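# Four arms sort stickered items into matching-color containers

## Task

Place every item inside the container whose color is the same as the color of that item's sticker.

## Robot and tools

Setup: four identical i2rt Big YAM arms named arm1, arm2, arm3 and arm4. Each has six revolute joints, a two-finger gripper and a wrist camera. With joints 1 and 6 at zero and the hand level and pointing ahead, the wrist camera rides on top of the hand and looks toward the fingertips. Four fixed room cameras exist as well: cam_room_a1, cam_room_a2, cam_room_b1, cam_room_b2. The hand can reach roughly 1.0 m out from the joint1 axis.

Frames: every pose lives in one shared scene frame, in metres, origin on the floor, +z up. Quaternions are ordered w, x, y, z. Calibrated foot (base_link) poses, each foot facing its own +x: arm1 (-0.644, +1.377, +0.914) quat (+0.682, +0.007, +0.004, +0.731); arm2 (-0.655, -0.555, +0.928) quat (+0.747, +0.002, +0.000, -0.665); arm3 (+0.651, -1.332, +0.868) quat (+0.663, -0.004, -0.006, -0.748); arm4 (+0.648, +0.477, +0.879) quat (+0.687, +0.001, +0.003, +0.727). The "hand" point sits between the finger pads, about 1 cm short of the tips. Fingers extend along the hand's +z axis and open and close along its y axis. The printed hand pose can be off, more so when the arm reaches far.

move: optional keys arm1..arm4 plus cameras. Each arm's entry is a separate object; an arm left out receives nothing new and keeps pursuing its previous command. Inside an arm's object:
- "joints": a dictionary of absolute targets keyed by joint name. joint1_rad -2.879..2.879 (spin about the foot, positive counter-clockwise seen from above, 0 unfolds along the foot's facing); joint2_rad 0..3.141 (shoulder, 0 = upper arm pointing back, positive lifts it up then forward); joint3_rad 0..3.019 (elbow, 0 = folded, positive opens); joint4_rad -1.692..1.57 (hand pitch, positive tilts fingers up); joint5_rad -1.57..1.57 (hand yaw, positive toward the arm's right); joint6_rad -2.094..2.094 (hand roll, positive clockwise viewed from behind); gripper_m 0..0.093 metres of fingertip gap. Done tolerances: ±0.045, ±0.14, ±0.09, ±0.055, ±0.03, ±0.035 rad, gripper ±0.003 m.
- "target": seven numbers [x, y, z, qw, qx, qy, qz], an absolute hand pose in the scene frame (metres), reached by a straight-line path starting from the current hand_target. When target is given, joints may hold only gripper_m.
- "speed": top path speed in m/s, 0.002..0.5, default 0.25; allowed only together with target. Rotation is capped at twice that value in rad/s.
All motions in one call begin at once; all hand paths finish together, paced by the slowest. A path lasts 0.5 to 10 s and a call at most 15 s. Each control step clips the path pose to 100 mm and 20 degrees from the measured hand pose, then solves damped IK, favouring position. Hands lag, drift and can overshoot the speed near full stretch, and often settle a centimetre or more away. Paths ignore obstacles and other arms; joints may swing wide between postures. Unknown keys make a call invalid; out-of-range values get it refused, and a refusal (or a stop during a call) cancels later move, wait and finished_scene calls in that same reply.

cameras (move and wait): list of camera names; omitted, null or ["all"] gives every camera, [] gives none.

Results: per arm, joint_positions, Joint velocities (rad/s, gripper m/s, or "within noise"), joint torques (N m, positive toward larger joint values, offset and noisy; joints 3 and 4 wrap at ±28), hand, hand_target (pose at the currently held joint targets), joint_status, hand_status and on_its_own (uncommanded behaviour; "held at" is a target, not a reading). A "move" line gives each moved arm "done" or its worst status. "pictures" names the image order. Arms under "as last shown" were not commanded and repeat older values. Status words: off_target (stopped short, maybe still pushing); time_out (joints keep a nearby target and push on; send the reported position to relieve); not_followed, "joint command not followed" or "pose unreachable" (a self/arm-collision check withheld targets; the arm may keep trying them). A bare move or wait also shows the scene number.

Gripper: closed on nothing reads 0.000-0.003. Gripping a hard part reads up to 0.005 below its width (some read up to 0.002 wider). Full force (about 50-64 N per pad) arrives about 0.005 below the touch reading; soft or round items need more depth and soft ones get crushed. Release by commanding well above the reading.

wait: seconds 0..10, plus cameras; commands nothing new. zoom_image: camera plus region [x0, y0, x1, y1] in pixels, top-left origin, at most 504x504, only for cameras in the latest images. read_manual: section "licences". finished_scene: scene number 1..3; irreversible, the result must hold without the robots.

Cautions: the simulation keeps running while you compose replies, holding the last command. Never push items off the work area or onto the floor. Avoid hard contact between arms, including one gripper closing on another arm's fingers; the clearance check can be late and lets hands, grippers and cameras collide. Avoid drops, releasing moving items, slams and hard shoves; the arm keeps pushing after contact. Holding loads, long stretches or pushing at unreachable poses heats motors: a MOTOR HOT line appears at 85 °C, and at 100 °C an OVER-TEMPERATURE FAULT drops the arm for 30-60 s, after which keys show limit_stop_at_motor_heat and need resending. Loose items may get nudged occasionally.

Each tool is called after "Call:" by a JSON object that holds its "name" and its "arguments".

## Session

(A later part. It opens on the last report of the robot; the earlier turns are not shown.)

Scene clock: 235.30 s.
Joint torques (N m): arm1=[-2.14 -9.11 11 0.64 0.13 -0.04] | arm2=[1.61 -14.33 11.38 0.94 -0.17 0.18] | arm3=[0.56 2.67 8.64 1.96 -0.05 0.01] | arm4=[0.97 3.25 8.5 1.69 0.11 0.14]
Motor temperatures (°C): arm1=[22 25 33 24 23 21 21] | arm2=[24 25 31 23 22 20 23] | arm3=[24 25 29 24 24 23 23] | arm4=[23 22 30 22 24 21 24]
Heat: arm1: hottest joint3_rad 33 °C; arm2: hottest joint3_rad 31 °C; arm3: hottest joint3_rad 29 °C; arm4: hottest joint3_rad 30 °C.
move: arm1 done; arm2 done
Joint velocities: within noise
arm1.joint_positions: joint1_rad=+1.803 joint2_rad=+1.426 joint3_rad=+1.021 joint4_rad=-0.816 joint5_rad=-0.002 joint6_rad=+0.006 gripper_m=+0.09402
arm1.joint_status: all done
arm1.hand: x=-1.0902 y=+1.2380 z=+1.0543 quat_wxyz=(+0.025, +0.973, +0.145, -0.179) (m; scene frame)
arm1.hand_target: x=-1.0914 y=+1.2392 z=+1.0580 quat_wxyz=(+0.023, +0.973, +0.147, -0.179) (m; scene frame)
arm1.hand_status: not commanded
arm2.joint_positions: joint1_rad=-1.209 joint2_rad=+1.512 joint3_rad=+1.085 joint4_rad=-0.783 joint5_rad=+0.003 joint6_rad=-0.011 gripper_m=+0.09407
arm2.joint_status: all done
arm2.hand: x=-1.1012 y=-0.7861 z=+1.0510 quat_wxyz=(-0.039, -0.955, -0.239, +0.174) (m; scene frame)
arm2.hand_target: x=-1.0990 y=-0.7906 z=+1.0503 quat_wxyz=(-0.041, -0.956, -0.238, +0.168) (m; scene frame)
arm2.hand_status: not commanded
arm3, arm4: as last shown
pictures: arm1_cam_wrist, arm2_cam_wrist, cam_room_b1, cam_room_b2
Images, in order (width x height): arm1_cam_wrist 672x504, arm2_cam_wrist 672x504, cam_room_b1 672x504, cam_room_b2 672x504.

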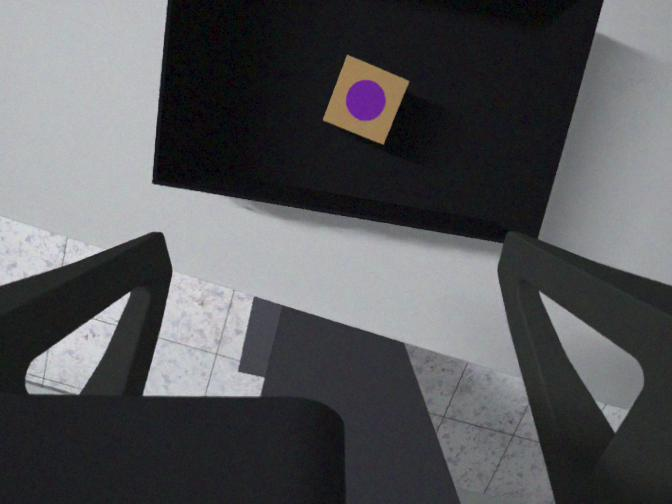

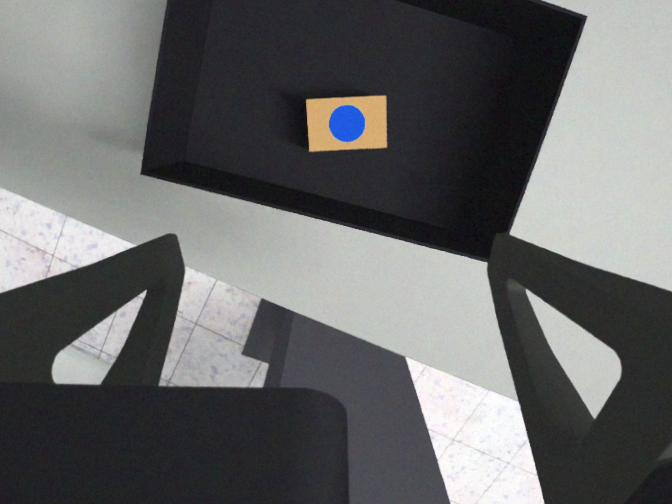

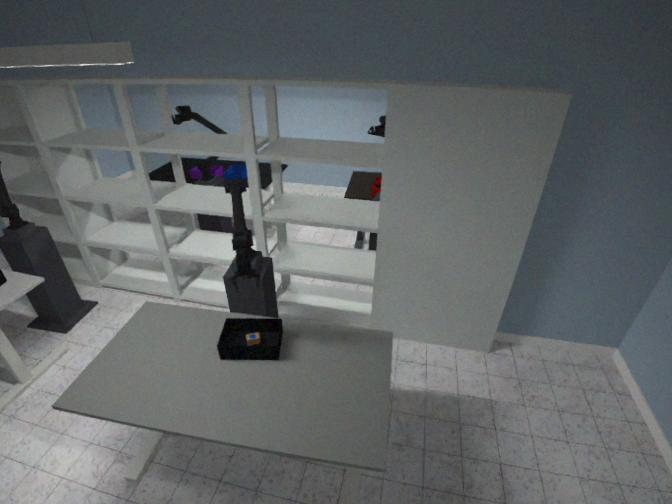

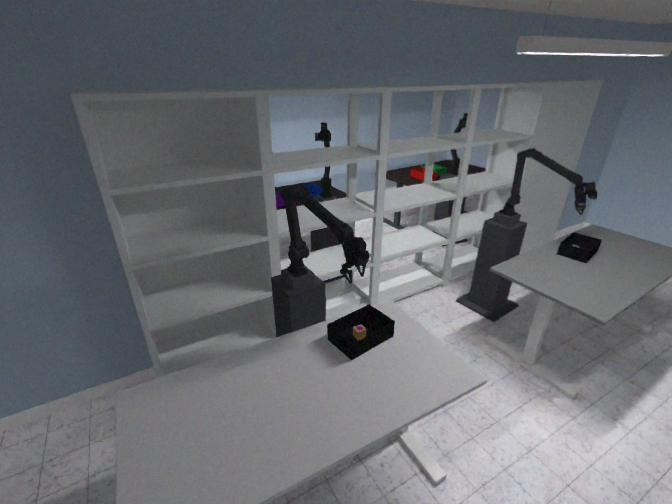

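Call:
{"name": "move", "arguments": {"arm1": {"target": [-1.123, 1.241, 0.89, 0.0068, -0.984, 0.0387, 0.1735], "speed": 0.2}, "arm2": {"target": [-1.117, -0.782, 0.855, -0.0417, -0.956, -0.2366, 0.1685], "speed": 0.2}, "cameras": ["arm1_cam_wrist", "arm2_cam_wrist", "cam_room_b1", "cam_room_b2"]}}

Scene clock: 278.50 s.
Joint torques (N m): arm1=[-0.15 -12.57 7.86 1.51 0.27 0.08] | arm2=[0.15 -15.97 6.79 2.13 -0.18 -0.07] | arm3=[0.5 2.55 8.62 1.98 -0.04 0.01] | arm4=[1.14 2.84 8.38 1.69 0.07 0.18]
Motor temperatures (°C): arm1=[22 25 32 23 22 21 21] | arm2=[24 25 32 22 22 20 23] | arm3=[24 25 29 24 24 23 23] | arm4=[23 22 30 22 24 21 24]
Heat: arm1: hottest joint3_rad 32 °C; arm2: hottest joint3_rad 32 °C; arm3: hottest joint3_rad 29 °C; arm4: hottest joint3_rad 30 °C.
move: arm1 done; arm2 off_target
Joint velocities: within noise
arm1.joint_positions: joint1_rad=+1.813 joint2_rad=+1.785 joint3_rad=+0.940 joint4_rad=-0.438 joint5_rad=+0.124 joint6_rad=+0.373 gripper_m=+0.09402
arm1.joint_status: not commanded
arm1.hand: x=-1.1187 y=+1.2476 z=+0.8868 quat_wxyz=(-0.011, +0.986, -0.039, -0.163) (m; scene frame)
arm1.hand_target: x=-1.1230 y=+1.2409 z=+0.8901 quat_wxyz=(-0.007, +0.984, -0.039, -0.173) (m; scene frame)
arm1.hand_status: done (0.008 m and 1.3 deg from the pose sent, 0.168 m and 21.5 deg at the start)
arm2.joint_positions: joint1_rad=-1.226 joint2_rad=+1.874 joint3_rad=+0.957 joint4_rad=-0.292 joint5_rad=-0.009 joint6_rad=-0.015 gripper_m=+0.09407
arm2.joint_status: not commanded
arm2.hand: x=-1.1191 y=-0.7874 z=+0.8650 quat_wxyz=(-0.043, -0.956, -0.233, +0.173) (m; scene frame)
arm2.hand_target: x=-1.1168 y=-0.7819 z=+0.8552 quat_wxyz=(-0.042, -0.956, -0.236, +0.168) (m; scene frame)
arm2.hand_status: off_target (0.012 m and 0.7 deg from the pose sent, 0.197 m and 0.7 deg at the start)
arm3, arm4: as last shown
pictures: arm1_cam_wrist, arm2_cam_wrist, cam_room_b1, cam_room_b2
Images, in order (width x height): arm1_cam_wrist 672x504, arm2_cam_wrist 672x504, cam_room_b1 672x504, cam_room_b2 672x504.

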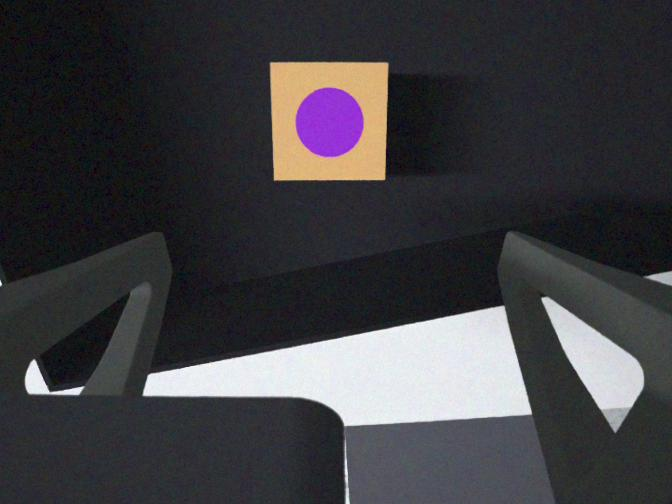

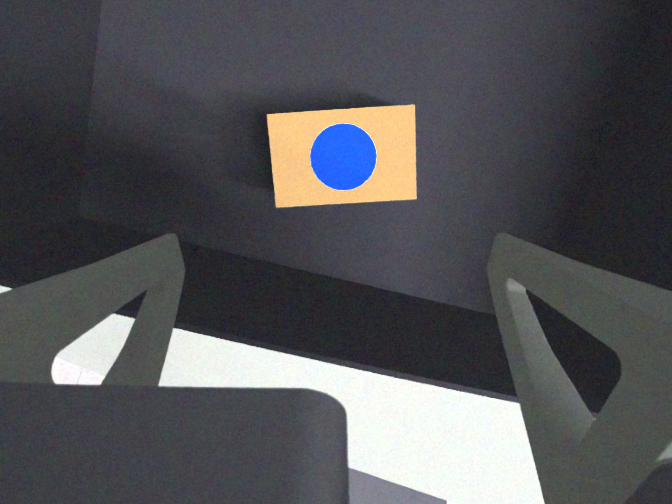

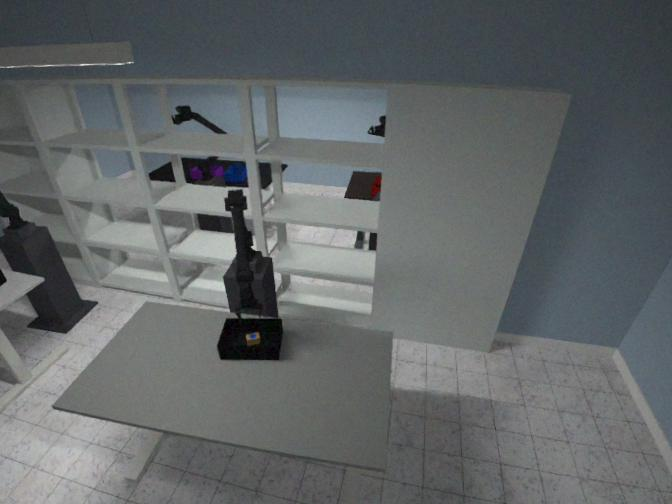

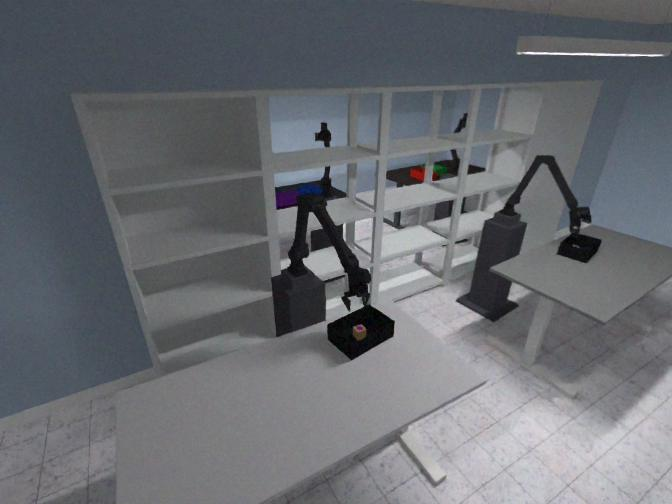

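Call:
{"name": "move", "arguments": {"arm1": {"target": [-1.159, 1.245, 0.780, 0.0068, -0.984, 0.0387, 0.1735], "speed": 0.12}, "arm2": {"target": [-1.142, -0.793, 0.764, -0.0417, -0.956, -0.2366, 0.1685], "speed": 0.12}, "cameras": ["arm1_cam_wrist", "arm2_cam_wrist", "cam_room_b1", "cam_room_b2"]}}

Scene clock: 294.03 s.
Joint torques (N m): arm1=[-2.43 -12.63 8.65 1.62 0.06 -0.04] | arm2=[0.09 -16.26 8.1 1.85 -0.08 -0.08] | arm3=[0.62 2.73 8.57 1.98 -0.05 0.01] | arm4=[0.97 3.25 8.38 1.76 0.12 0.16]
Motor temperatures (°C): arm1=[22 25 32 23 22 21 21] | arm2=[24 26 30 22 22 20 23] | arm3=[24 25 29 24 24 23 23] | arm4=[23 22 30 22 24 21 24]
Heat: arm1: hottest joint3_rad 32 °C; arm2: hottest joint3_rad 30 °C; arm3: hottest joint3_rad 29 °C; arm4: hottest joint3_rad 30 °C.
move: arm1 off_target; arm2 off_target
Joint velocities: within noise
arm1.joint_positions: joint1_rad=+1.804 joint2_rad=+2.082 joint3_rad=+0.989 joint4_rad=-0.210 joint5_rad=+0.119 joint6_rad=+0.360 gripper_m=+0.09402
arm1.joint_status: not commanded
arm1.hand: x=-1.1362 y=+1.2470 z=+0.7738 quat_wxyz=(-0.014, +0.987, -0.037, -0.153) (m; scene frame)
arm1.hand_target: x=-1.1582 y=+1.2452 z=+0.7807 quat_wxyz=(-0.007, +0.984, -0.039, -0.174) (m; scene frame)
arm1.hand_status: off_target (0.024 m and 2.5 deg from the pose sent, 0.114 m and 1.3 deg at the start)
arm2.joint_positions: joint1_rad=-1.229 joint2_rad=+2.116 joint3_rad=+1.018 joint4_rad=-0.123 joint5_rad=-0.013 joint6_rad=-0.016 gripper_m=+0.09407
arm2.joint_status: not commanded
arm2.hand: x=-1.1331 y=-0.7931 z=+0.7744 quat_wxyz=(-0.043, -0.957, -0.233, +0.167) (m; scene frame)
arm2.hand_target: x=-1.1415 y=-0.7927 z=+0.7643 quat_wxyz=(-0.042, -0.956, -0.236, +0.168) (m; scene frame)
arm2.hand_status: off_target (0.014 m and 0.5 deg from the pose sent, 0.104 m and 0.7 deg at the start)
arm3, arm4: as last shown
pictures: arm1_cam_wrist, arm2_cam_wrist, cam_room_b1, cam_room_b2
Images, in order (width x height): arm1_cam_wrist 672x504, arm2_cam_wrist 672x504, cam_room_b1 672x504, cam_room_b2 672x504.

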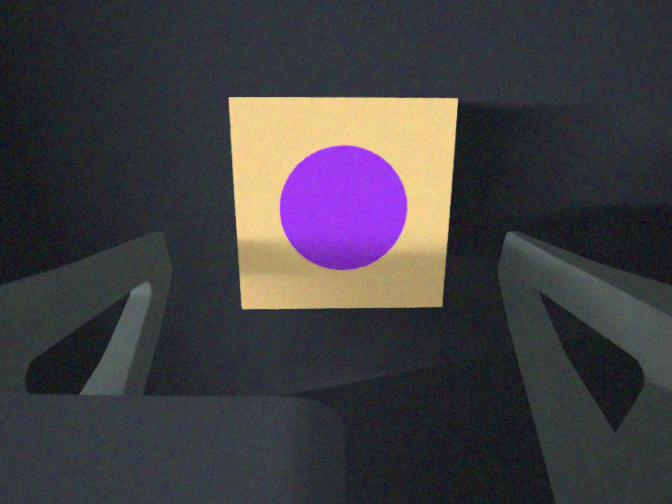

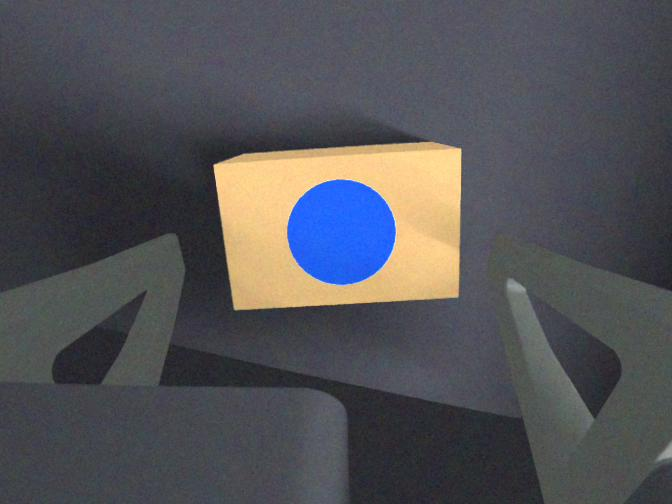

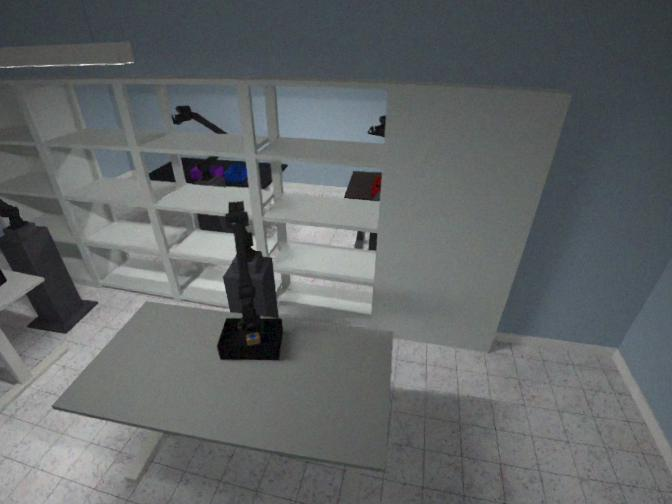

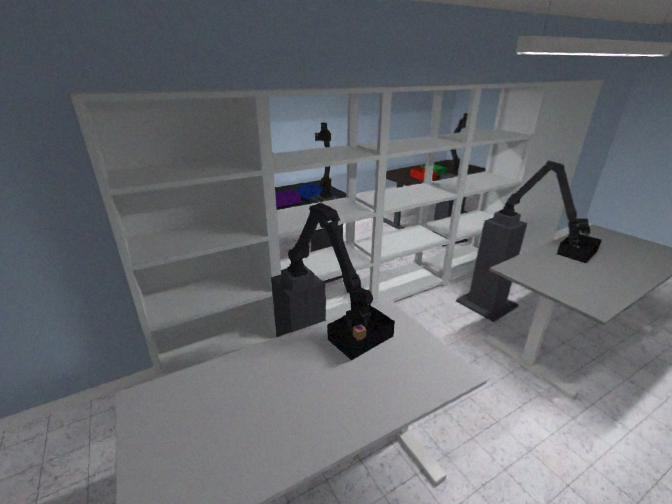

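Call:
{"name": "move", "arguments": {"arm1": {"target": [-1.173, 1.247, 0.764, 0.0068, -0.984, 0.0387, 0.1735], "speed": 0.08}, "arm2": {"target": [-1.150, -0.798, 0.749, -0.0417, -0.956, -0.2366, 0.1685], "speed": 0.08}, "cameras": ["arm1_cam_wrist", "arm2_cam_wrist"]}}

Scene clock: 320.37 s.
Joint torques (N m): arm1=[-2.37 -13.63 8.43 1.35 0.06 -0.11] | arm2=[0.26 -16.79 8.47 2.04 -0.04 -0.06] | arm3=[0.56 2.73 8.58 2.03 -0.05 0] | arm4=[1.08 3.66 8.49 1.89 0.06 0.18]
Motor temperatures (°C): arm1=[22 26 31 23 22 21 21] | arm2=[24 27 29 22 22 20 23] | arm3=[24 24 29 24 24 23 23] | arm4=[23 22 31 22 24 21 24]
Heat: arm1: hottest joint3_rad 31 °C; arm2: hottest joint3_rad 29 °C; arm3: hottest joint3_rad 29 °C; arm4: hottest joint3_rad 31 °C.
move: arm1 off_target; arm2 off_target
Joint velocities: within noise
arm1.joint_positions: joint1_rad=+1.792 joint2_rad=+2.133 joint3_rad=+1.035 joint4_rad=-0.198 joint5_rad=+0.116 joint6_rad=+0.348 gripper_m=+0.09402
arm1.joint_status: not commanded
arm1.hand: x=-1.1520 y=+1.2480 z=+0.7609 quat_wxyz=(-0.012, +0.987, -0.037, -0.156) (m; scene frame)
arm1.hand_target: x=-1.1725 y=+1.2472 z=+0.7648 quat_wxyz=(-0.007, +0.984, -0.039, -0.174) (m; scene frame)
arm1.hand_status: off_target (0.021 m and 2.1 deg from the pose sent, 0.038 m and 2.5 deg at the start)
arm2.joint_positions: joint1_rad=-1.229 joint2_rad=+2.167 joint3_rad=+1.047 joint4_rad=-0.117 joint5_rad=-0.013 joint6_rad=-0.016 gripper_m=+0.09407
arm2.joint_status: not commanded
arm2.hand: x=-1.1362 y=-0.7946 z=+0.7562 quat_wxyz=(-0.041, -0.958, -0.233, +0.160) (m; scene frame)
arm2.hand_target: x=-1.1495 y=-0.7977 z=+0.7495 quat_wxyz=(-0.042, -0.956, -0.236, +0.169) (m; scene frame)
arm2.hand_status: off_target (0.016 m and 1.1 deg from the pose sent, 0.031 m and 0.4 deg at the start)
arm3, arm4: as last shown
pictures: arm1_cam_wrist, arm2_cam_wrist
Images, in order (width x height): arm1_cam_wrist 672x504, arm2_cam_wrist 672x504.

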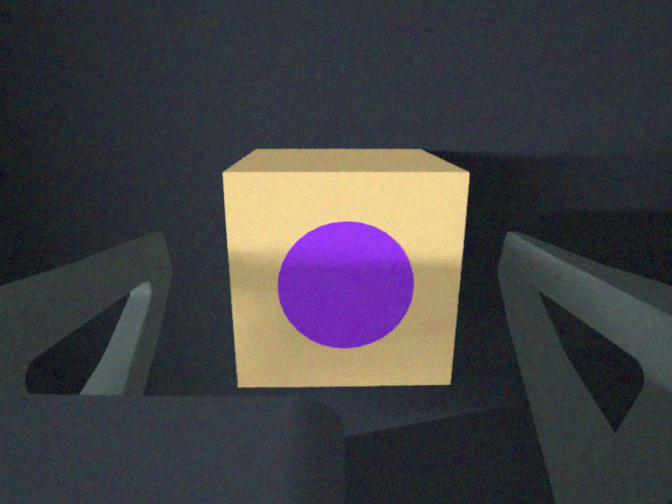

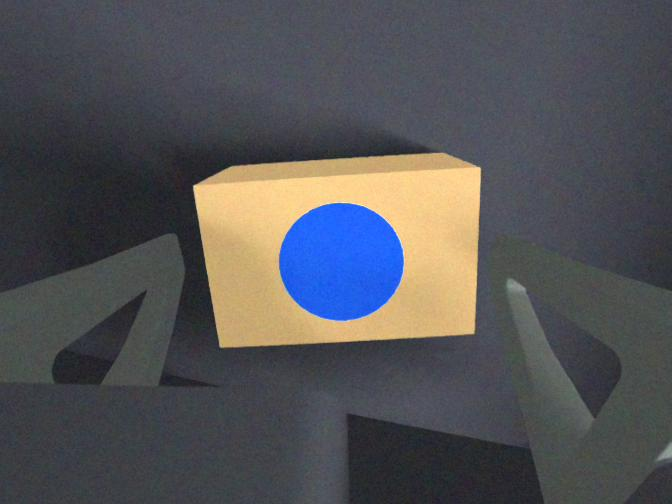

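Call:
{"name": "move", "arguments": {"arm1": {"joints": {"gripper_m": 0.04}}, "arm2": {"joints": {"gripper_m": 0.05}}, "cameras": ["arm1_cam_wrist", "arm2_cam_wrist"]}}

Scene clock: 330.23 s.
Joint torques (N m): arm1=[-3.19 -13.92 8.51 1.42 0.12 -0.01] | arm2=[0.15 -16.79 8.42 2.04 -0.05 -0.06] | arm3=[0.62 2.61 8.62 1.95 -0.04 0.01] | arm4=[1.26 3.25 8.42 1.85 0.09 0.16]
Motor temperatures (°C): arm1=[22 26 31 23 22 21 21] | arm2=[24 27 29 22 22 20 23] | arm3=[24 24 29 24 24 23 23] | arm4=[23 22 31 22 24 21 24]
Heat: arm1: hottest joint3_rad 31 °C; arm2: hottest joint3_rad 29 °C; arm3: hottest joint3_rad 29 °C; arm4: hottest joint3_rad 31 °C.
move: arm1 off_target; arm2 off_target
Joint velocities: within noise
arm1.joint_positions: joint1_rad=+1.792 joint2_rad=+2.133 joint3_rad=+1.036 joint4_rad=-0.198 joint5_rad=+0.114 joint6_rad=+0.348 gripper_m=+0.05313
arm1.joint_status: gripper_m off_target (ended at +0.05315, target +0.04000)
arm1.hand: x=-1.1521 y=+1.2477 z=+0.7609 quat_wxyz=(-0.012, +0.987, -0.036, -0.156) (m; scene frame)
arm1.hand_target: x=-1.1722 y=+1.2472 z=+0.7647 quat_wxyz=(-0.007, +0.984, -0.039, -0.173) (m; scene frame)
arm1.hand_status: not commanded
arm2.joint_positions: joint1_rad=-1.229 joint2_rad=+2.167 joint3_rad=+1.048 joint4_rad=-0.117 joint5_rad=-0.012 joint6_rad=-0.017 gripper_m=+0.06919
arm2.joint_status: gripper_m off_target (ended at +0.06922, target +0.05000)
arm2.hand: x=-1.1367 y=-0.7948 z=+0.7564 quat_wxyz=(-0.041, -0.958, -0.234, +0.160) (m; scene frame)
arm2.hand_target: x=-1.1496 y=-0.7977 z=+0.7495 quat_wxyz=(-0.042, -0.956, -0.236, +0.169) (m; scene frame)
arm2.hand_status: not commanded
arm3, arm4: as last shown
pictures: arm1_cam_wrist, arm2_cam_wrist
Images, in order (width x height): arm1_cam_wrist 672x504, arm2_cam_wrist 672x504.

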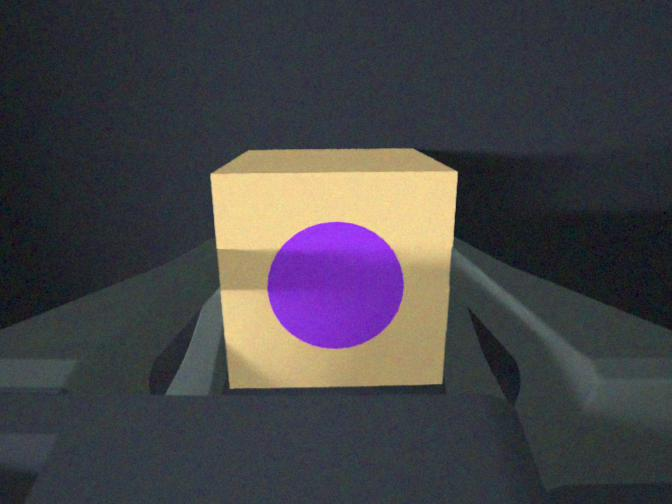

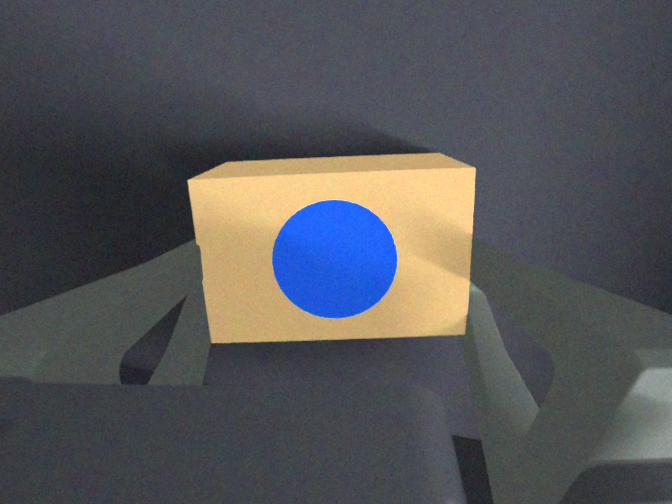

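Call:
{"name": "move", "arguments": {"arm1": {"target": [-1.150, 1.247, 1.05, 0.0068, -0.984, 0.0387, 0.1735], "speed": 0.25}, "arm2": {"target": [-1.137, -0.795, 1.05, -0.0417, -0.956, -0.2366, 0.1685], "speed": 0.25}, "cameras": ["arm1_cam_wrist", "arm2_cam_wrist"]}}

Scene clock: 346.40 s.
Joint torques (N m): arm1=[-2.32 -11.75 14.12 0.36 0.17 0.08] | arm2=[0.73 -15.56 14.02 0.87 0.04 -0.01] | arm3=[0.56 2.73 8.58 1.99 -0.04 0] | arm4=[0.85 3.14 8.46 1.66 0.08 0.15]
Motor temperatures (°C): arm1=[22 26 32 23 22 21 22] | arm2=[24 27 29 22 22 20 23] | arm3=[24 24 29 24 24 23 23] | arm4=[23 22 31 22 24 21 24]
Heat: arm1: hottest joint3_rad 32 °C; arm2: hottest joint3_rad 29 °C; arm3: hottest joint3_rad 29 °C; arm4: hottest joint3_rad 31 °C.
move: arm1 off_target; arm2 off_target
Joint velocities: within noise
arm1.joint_positions: joint1_rad=+1.792 joint2_rad=+1.590 joint3_rad=+1.145 joint4_rad=-0.853 joint5_rad=+0.115 joint6_rad=+0.348 gripper_m=+0.05312
arm1.joint_status: not commanded
arm1.hand: x=-1.1342 y=+1.2511 z=+1.0290 quat_wxyz=(-0.012, +0.987, -0.036, -0.155) (m; scene frame)
arm1.hand_target: x=-1.1491 y=+1.2471 z=+1.0503 quat_wxyz=(-0.007, +0.984, -0.039, -0.174) (m; scene frame)
arm1.hand_status: off_target (0.027 m and 2.3 deg from the pose sent, 0.289 m and 2.1 deg at the start)
arm2.joint_positions: joint1_rad=-1.229 joint2_rad=+1.596 joint3_rad=+1.152 joint4_rad=-0.796 joint5_rad=-0.012 joint6_rad=-0.017 gripper_m=+0.06919
arm2.joint_status: not commanded
arm2.hand: x=-1.1244 y=-0.7894 z=+1.0372 quat_wxyz=(-0.041, -0.958, -0.234, +0.158) (m; scene frame)
arm2.hand_target: x=-1.1365 y=-0.7947 z=+1.0501 quat_wxyz=(-0.042, -0.956, -0.236, +0.169) (m; scene frame)
arm2.hand_status: off_target (0.019 m and 1.3 deg from the pose sent, 0.294 m and 1.0 deg at the start)
arm3, arm4: as last shown
pictures: arm1_cam_wrist, arm2_cam_wrist
Images, in order (width x height): arm1_cam_wrist 672x504, arm2_cam_wrist 672x504.

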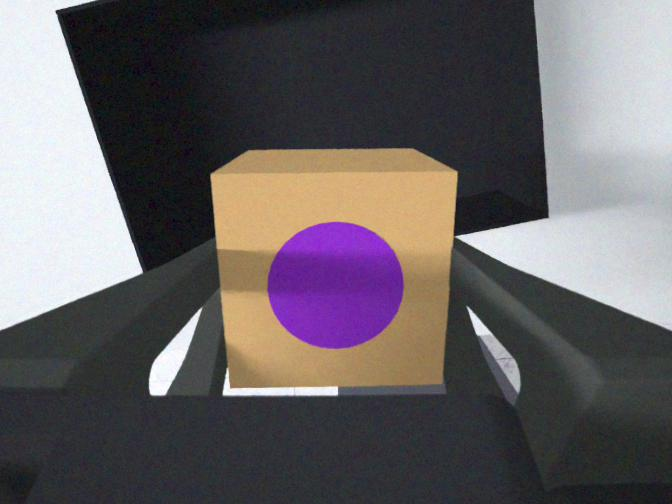

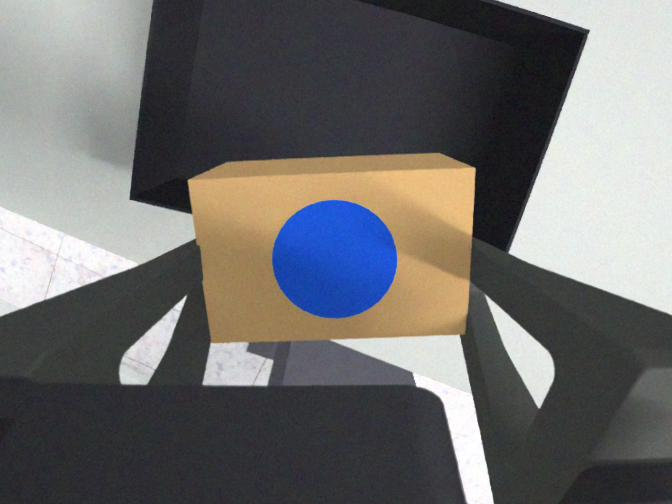

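Call:
{"name": "move", "arguments": {"arm1": {"joints": {"joint2_rad": 0.5, "joint3_rad": 1.2, "joint4_rad": -1.6, "joint5_rad": 0, "joint6_rad": 0}}, "arm2": {"joints": {"joint2_rad": 0.5, "joint3_rad": 1.2, "joint4_rad": -1.6, "joint5_rad": 0, "joint6_rad": 0}}, "cameras": []}}

Call:
{"name": "move", "arguments": {"arm1": {"joints": {"joint1_rad": -2.25}}, "arm2": {"joints": {"joint1_rad": 2.122}}, "cameras": ["arm1_cam_wrist", "arm2_cam_wrist", "cam_room_b1", "cam_room_b2"]}}

Scene clock: 383.00 s.
Joint torques (N m): arm1=[-2.02 4.84 12.31 1.2 -0.02 -0.05] | arm2=[0.67 1.26 12.44 1.58 0.11 0.2] | arm3=[0.56 2.67 8.57 1.98 -0.05 0.01] | arm4=[1.32 3.37 8.36 1.73 0.1 0.12]
Motor temperatures (°C): arm1=[21 25 34 23 22 21 22] | arm2=[24 27 35 22 22 20 24] | arm3=[24 24 29 24 24 23 23] | arm4=[23 22 31 22 24 21 24]
Heat: arm1: hottest joint3_rad 34 °C; arm2: hottest joint3_rad 35 °C; arm3: hottest joint3_rad 29 °C; arm4: hottest joint3_rad 31 °C.
move: arm1 done; arm2 done
Joint velocities: within noise
arm1.joint_positions: joint1_rad=+1.792 joint2_rad=+0.499 joint3_rad=+1.165 joint4_rad=-1.593 joint5_rad=+0.002 joint6_rad=+0.008 gripper_m=+0.05311
arm1.joint_status: all done
arm1.hand: x=-0.8002 y=+1.3284 z=+1.3269 quat_wxyz=(+0.044, +0.937, +0.134, -0.320) (m; scene frame)
arm1.hand_target: x=-0.7974 y=+1.3289 z=+1.3414 quat_wxyz=(+0.045, +0.932, +0.137, -0.333) (m; scene frame)
arm1.hand_status: not commanded
arm2.joint_positions: joint1_rad=-1.229 joint2_rad=+0.505 joint3_rad=+1.171 joint4_rad=-1.590 joint5_rad=-0.003 joint6_rad=-0.014 gripper_m=+0.06919
arm2.joint_status: all done
arm2.hand: x=-0.8097 y=-0.6328 z=+1.3408 quat_wxyz=(-0.071, -0.922, -0.223, +0.309) (m; scene frame)
arm2.hand_target: x=-0.8059 y=-0.6302 z=+1.3528 quat_wxyz=(-0.074, -0.920, -0.215, +0.319) (m; scene frame)
arm2.hand_status: not commanded
arm3, arm4: as last shown
pictures: none
No camera images: "cameras" was empty.

Scene clock: 385.67 s.
Joint torques (N m): arm1=[-2.2 4.54 12.52 1.17 -0.06 -0.02] | arm2=[1.14 1.32 12.41 1.57 0.04 0.18] | arm3=[0.56 2.73 8.59 2.02 -0.05 0.02] | arm4=[1.03 3.37 8.32 1.85 0.06 0.15]
Motor temperatures (°C): arm1=[21 25 34 23 22 21 22] | arm2=[24 26 34 22 22 20 24] | arm3=[24 24 29 24 24 23 23] | arm4=[23 22 31 22 24 21 24]
Heat: arm1: hottest joint3_rad 34 °C; arm2: hottest joint3_rad 34 °C; arm3: hottest joint3_rad 29 °C; arm4: hottest joint3_rad 31 °C.
move: arm1 done; arm2 done
Joint velocities: within noise
arm1.joint_positions: joint1_rad=-2.243 joint2_rad=+0.499 joint3_rad=+1.165 joint4_rad=-1.593 joint5_rad=+0.002 joint6_rad=+0.006 gripper_m=+0.05312
arm1.joint_status: all done
arm1.hand: x=-0.4979 y=+1.2793 z=+1.3220 quat_wxyz=(-0.294, -0.284, -0.908, +0.095) (m; scene frame)
arm1.hand_target: x=-0.5004 y=+1.2800 z=+1.3366 quat_wxyz=(-0.306, -0.283, -0.903, +0.100) (m; scene frame)
arm1.hand_status: not commanded
arm2.joint_positions: joint1_rad=+2.117 joint2_rad=+0.505 joint3_rad=+1.171 joint4_rad=-1.590 joint5_rad=-0.001 joint6_rad=-0.012 gripper_m=+0.06910
arm2.joint_status: all done
arm2.hand: x=-0.5205 y=-0.4511 z=+1.3419 quat_wxyz=(-0.302, +0.314, -0.894, -0.103) (m; scene frame)
arm2.hand_target: x=-0.5245 y=-0.4535 z=+1.3539 quat_wxyz=(-0.312, +0.309, -0.892, -0.109) (m; scene frame)
arm2.hand_status: not commanded
arm3.joint_positions: joint1_rad=-1.980 joint2_rad=+0.494 joint3_rad=+1.195 joint4_rad=-0.706 joint5_rad=+0.001 joint6_rad=-0.006 gripper_m=+0.09402
arm3.joint_status: not commanded
arm3.hand: x=+0.4273 y=-1.1920 z=+1.4802 quat_wxyz=(+0.182, -0.686, +0.188, +0.678) (m; scene frame)
arm3.hand_target: x=+0.4274 y=-1.1892 z=+1.4832 quat_wxyz=(+0.184, -0.683, +0.193, +0.680) (m; scene frame)
arm3.hand_status: not commanded
arm4.joint_positions: joint1_rad=+0.900 joint2_rad=+0.490 joint3_rad=+1.192 joint4_rad=-0.709 joint5_rad=+0.000 joint6_rad=-0.012 gripper_m=+0.09400
arm4.joint_status: not commanded
arm4.hand: x=+0.4408 y=+0.6281 z=+1.4934 quat_wxyz=(-0.215, +0.676, -0.212, -0.672) (m; scene frame)
arm4.hand_target: x=+0.4377 y=+0.6287 z=+1.4973 quat_wxyz=(-0.210, +0.673, -0.214, -0.676) (m; scene frame)
arm4.hand_status: not commanded
pictures: arm1_cam_wrist, arm2_cam_wrist, cam_room_b1, cam_room_b2
Images, in order (width x height): arm1_cam_wrist 672x504, arm2_cam_wrist 672x504, cam_room_b1 672x504, cam_room_b2 672x504.

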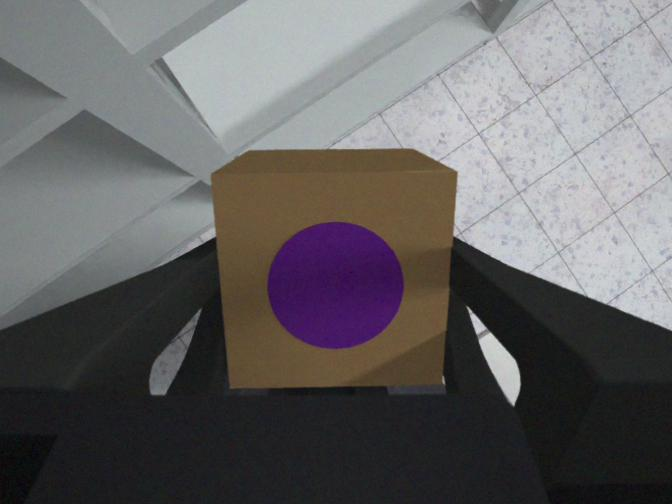

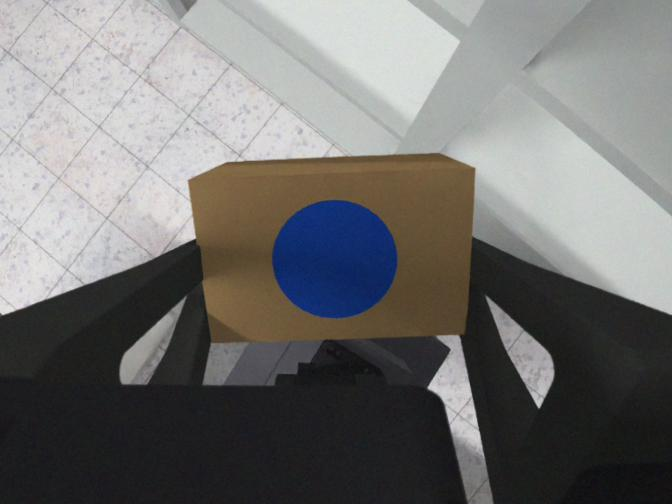

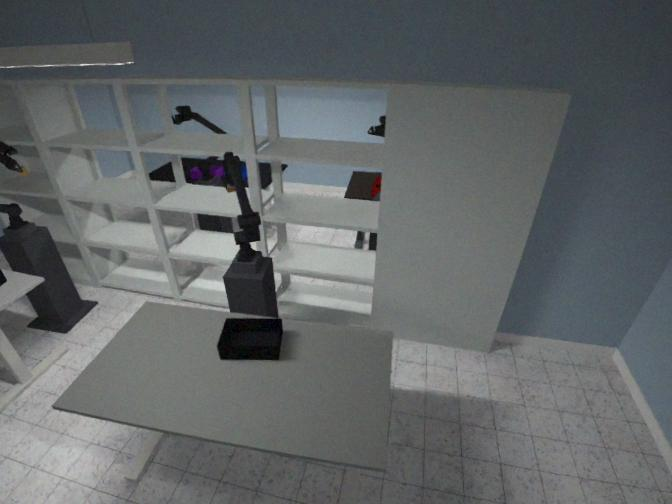

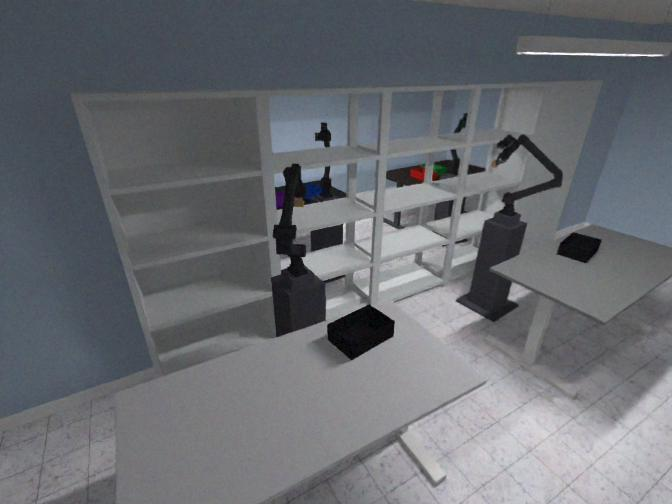

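Call:
{"name": "move", "arguments": {"arm1": {"joints": {"joint2_rad": 1.014, "joint3_rad": 0.705, "joint4_rad": -0.913}}, "arm2": {"joints": {"joint2_rad": 1.014, "joint3_rad": 0.705, "joint4_rad": -0.913}}, "cameras": ["arm1_cam_wrist", "arm2_cam_wrist"]}}

Call:
{"name": "move", "arguments": {"arm1": {"target": [0.0, 0.93, 1.06, 0.1657, 0.2945, 0.9397, -0.0519], "speed": 0.2}, "arm2": {"target": [-0.05, -0.08, 1.06, 0.164, -0.3222, 0.9305, 0.0568], "speed": 0.2}}}

Scene clock: 412.70 s.
Joint torques (N m): arm1=[-2.43 -4.31 12.51 1.61 -0.05 -0.03] | arm2=[1.2 -7.3 11.59 2.09 0.03 0.18] | arm3=[0.5 2.55 8.58 1.99 -0.06 0] | arm4=[1.03 3.31 8.46 1.72 0.07 0.18]
Motor temperatures (°C): arm1=[21 25 36 23 22 21 22] | arm2=[24 26 33 22 22 20 24] | arm3=[24 24 29 24 24 23 23] | arm4=[23 22 31 22 24 21 24]
Heat: arm1: hottest joint3_rad 36 °C; arm2: hottest joint3_rad 33 °C; arm3: hottest joint3_rad 29 °C; arm4: hottest joint3_rad 31 °C.
move: arm1 done; arm2 done
Joint velocities: within noise
arm1.joint_positions: joint1_rad=-2.243 joint2_rad=+1.028 joint3_rad=+0.680 joint4_rad=-0.931 joint5_rad=+0.002 joint6_rad=+0.006 gripper_m=+0.05312
arm1.joint_status: all done
arm1.hand: x=-0.3834 y=+1.1981 z=+1.0337 quat_wxyz=(-0.131, -0.296, -0.945, +0.045) (m; scene frame)
arm1.hand_target: x=-0.3737 y=+1.1890 z=+1.0502 quat_wxyz=(-0.158, -0.296, -0.941, +0.053) (m; scene frame)
arm1.hand_status: not commanded
arm2.joint_positions: joint1_rad=+2.117 joint2_rad=+1.020 joint3_rad=+0.700 joint4_rad=-0.930 joint5_rad=-0.001 joint6_rad=-0.012 gripper_m=+0.06910
arm2.joint_status: all done
arm2.hand: x=-0.4020 y=-0.3580 z=+1.0644 quat_wxyz=(-0.152, +0.327, -0.931, -0.053) (m; scene frame)
arm2.hand_target: x=-0.3983 y=-0.3533 z=+1.0700 quat_wxyz=(-0.165, +0.323, -0.930, -0.058) (m; scene frame)
arm2.hand_status: not commanded
arm3, arm4: as last shown
pictures: arm1_cam_wrist, arm2_cam_wrist
Images, in order (width x height): arm1_cam_wrist 672x504, arm2_cam_wrist 672x504.

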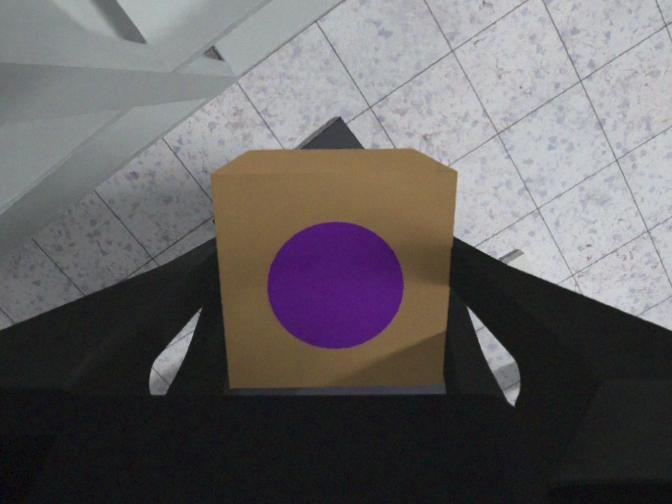

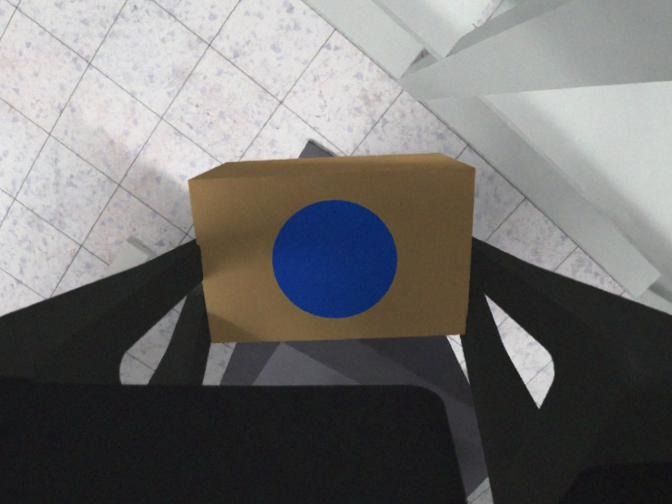

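Scene clock: 415.83 s.
Joint torques (N m): arm1=[-2.26 -20.84 17.18 0.5 -0.06 -0.03] | arm2=[1.08 -23.3 17.03 0.92 0.09 0.17] | arm3=[0.5 2.73 8.61 1.96 -0.04 0] | arm4=[1.49 3.37 8.44 1.57 0.13 0.15]
Motor temperatures (°C): arm1=[21 25 36 23 22 21 22] | arm2=[24 26 33 22 22 20 25] | arm3=[24 24 29 24 24 23 23] | arm4=[23 22 31 22 24 21 24]
Heat: arm1: hottest joint3_rad 36 °C; arm2: hottest joint3_rad 33 °C; arm3: hottest joint3_rad 29 °C; arm4: hottest joint3_rad 31 °C.
move: arm1 off_target; arm2 off_target
Joint velocities: within noise
arm1.joint_positions: joint1_rad=-2.243 joint2_rad=+2.233 joint3_rad=+2.178 joint4_rad=-1.201 joint5_rad=-0.005 joint6_rad=+0.005 gripper_m=+0.05312
arm1.joint_status: not commanded
arm1.hand: x=-0.0108 y=+0.9428 z=+1.0357 quat_wxyz=(-0.143, -0.295, -0.944, +0.045) (m; scene frame)
arm1.hand_target: x=-0.0014 y=+0.9310 z=+1.0602 quat_wxyz=(-0.166, -0.294, -0.940, +0.052) (m; scene frame)
arm1.hand_status: off_target (0.029 m and 2.8 deg from the pose sent, 0.469 m and 4.1 deg at the start)
arm2.joint_positions: joint1_rad=+2.117 joint2_rad=+2.184 joint3_rad=+2.071 joint4_rad=-1.130 joint5_rad=-0.001 joint6_rad=-0.012 gripper_m=+0.06910
arm2.joint_status: not commanded
arm2.hand: x=-0.0611 y=-0.0916 z=+1.0557 quat_wxyz=(-0.156, +0.327, -0.931, -0.054) (m; scene frame)
arm2.hand_target: x=-0.0509 y=-0.0806 z=+1.0600 quat_wxyz=(-0.165, +0.322, -0.930, -0.057) (m; scene frame)
arm2.hand_status: off_target (0.017 m and 1.1 deg from the pose sent, 0.449 m and 1.5 deg at the start)
arm3, arm4: as last shown
pictures: arm1_cam_wrist, arm2_cam_wrist, arm3_cam_wrist, arm4_cam_wrist, cam_room_a1, cam_room_a2, cam_room_b1, cam_room_b2
Images, in order (width x height): arm1_cam_wrist 672x504, arm2_cam_wrist 672x504, arm3_cam_wrist 672x504, arm4_cam_wrist 672x504, cam_room_a1 672x504, cam_room_a2 672x504, cam_room_b1 672x504, cam_room_b2 672x504.

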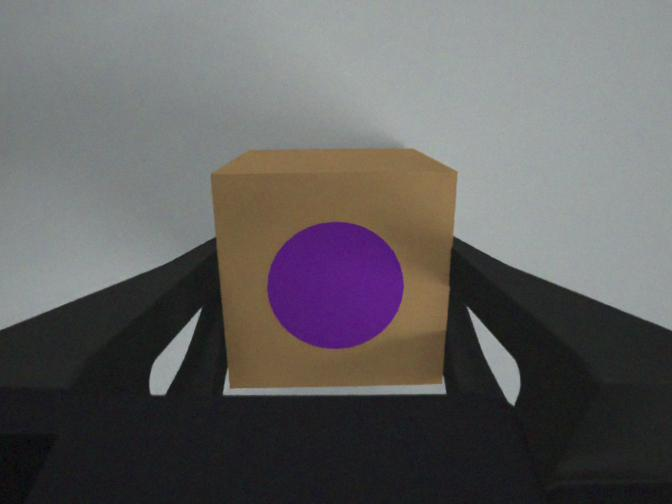

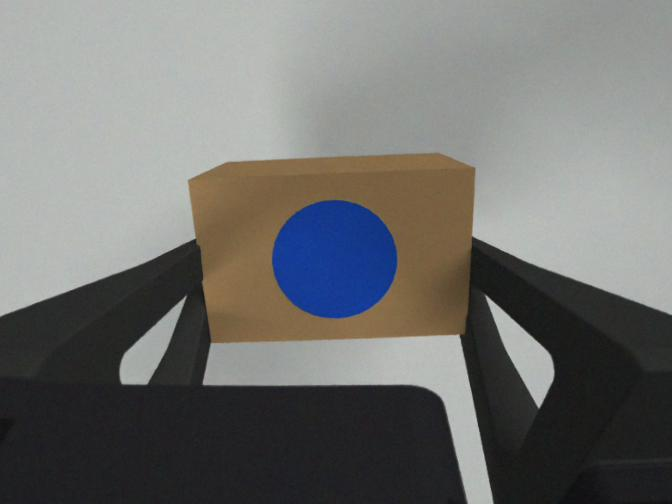

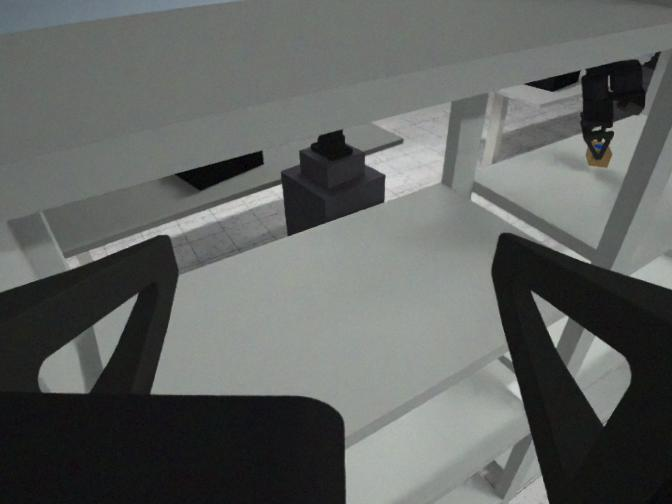

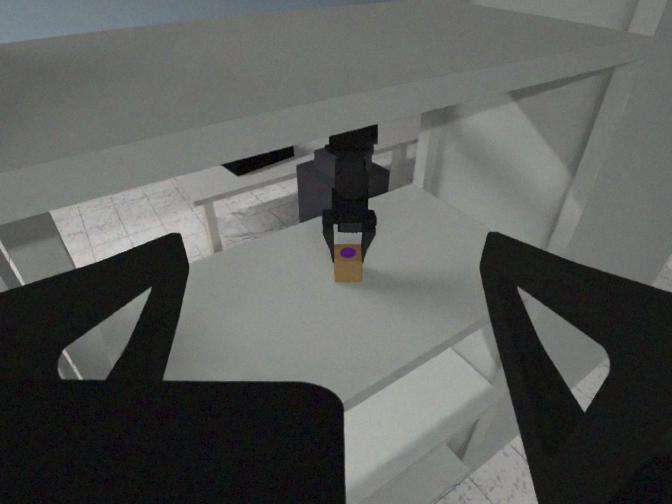

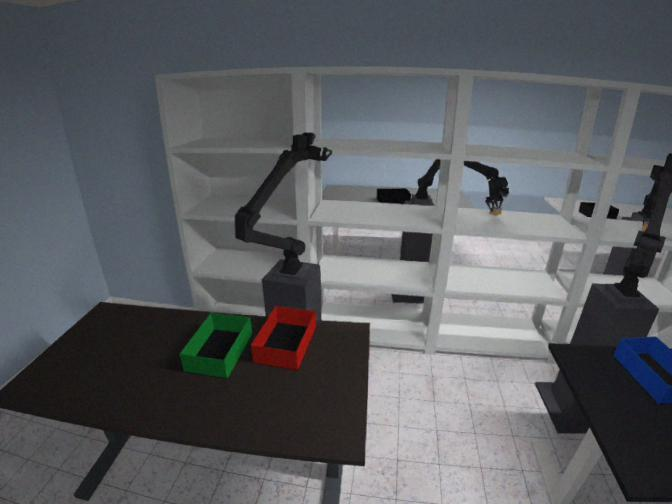

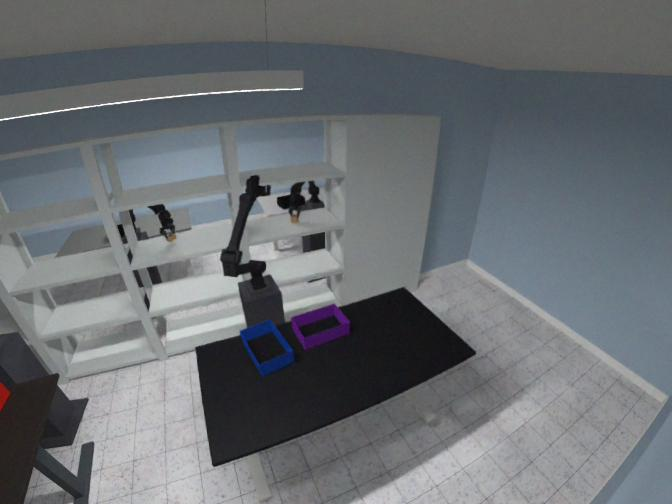

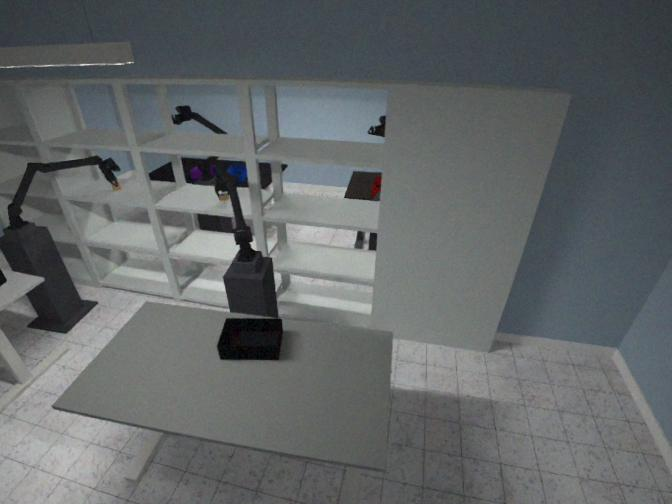

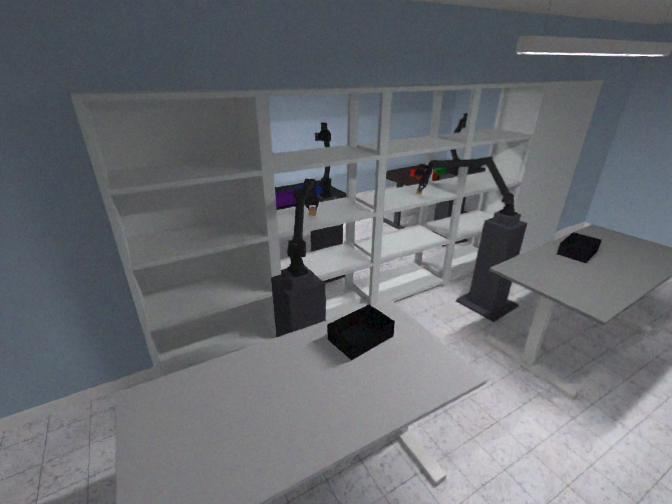

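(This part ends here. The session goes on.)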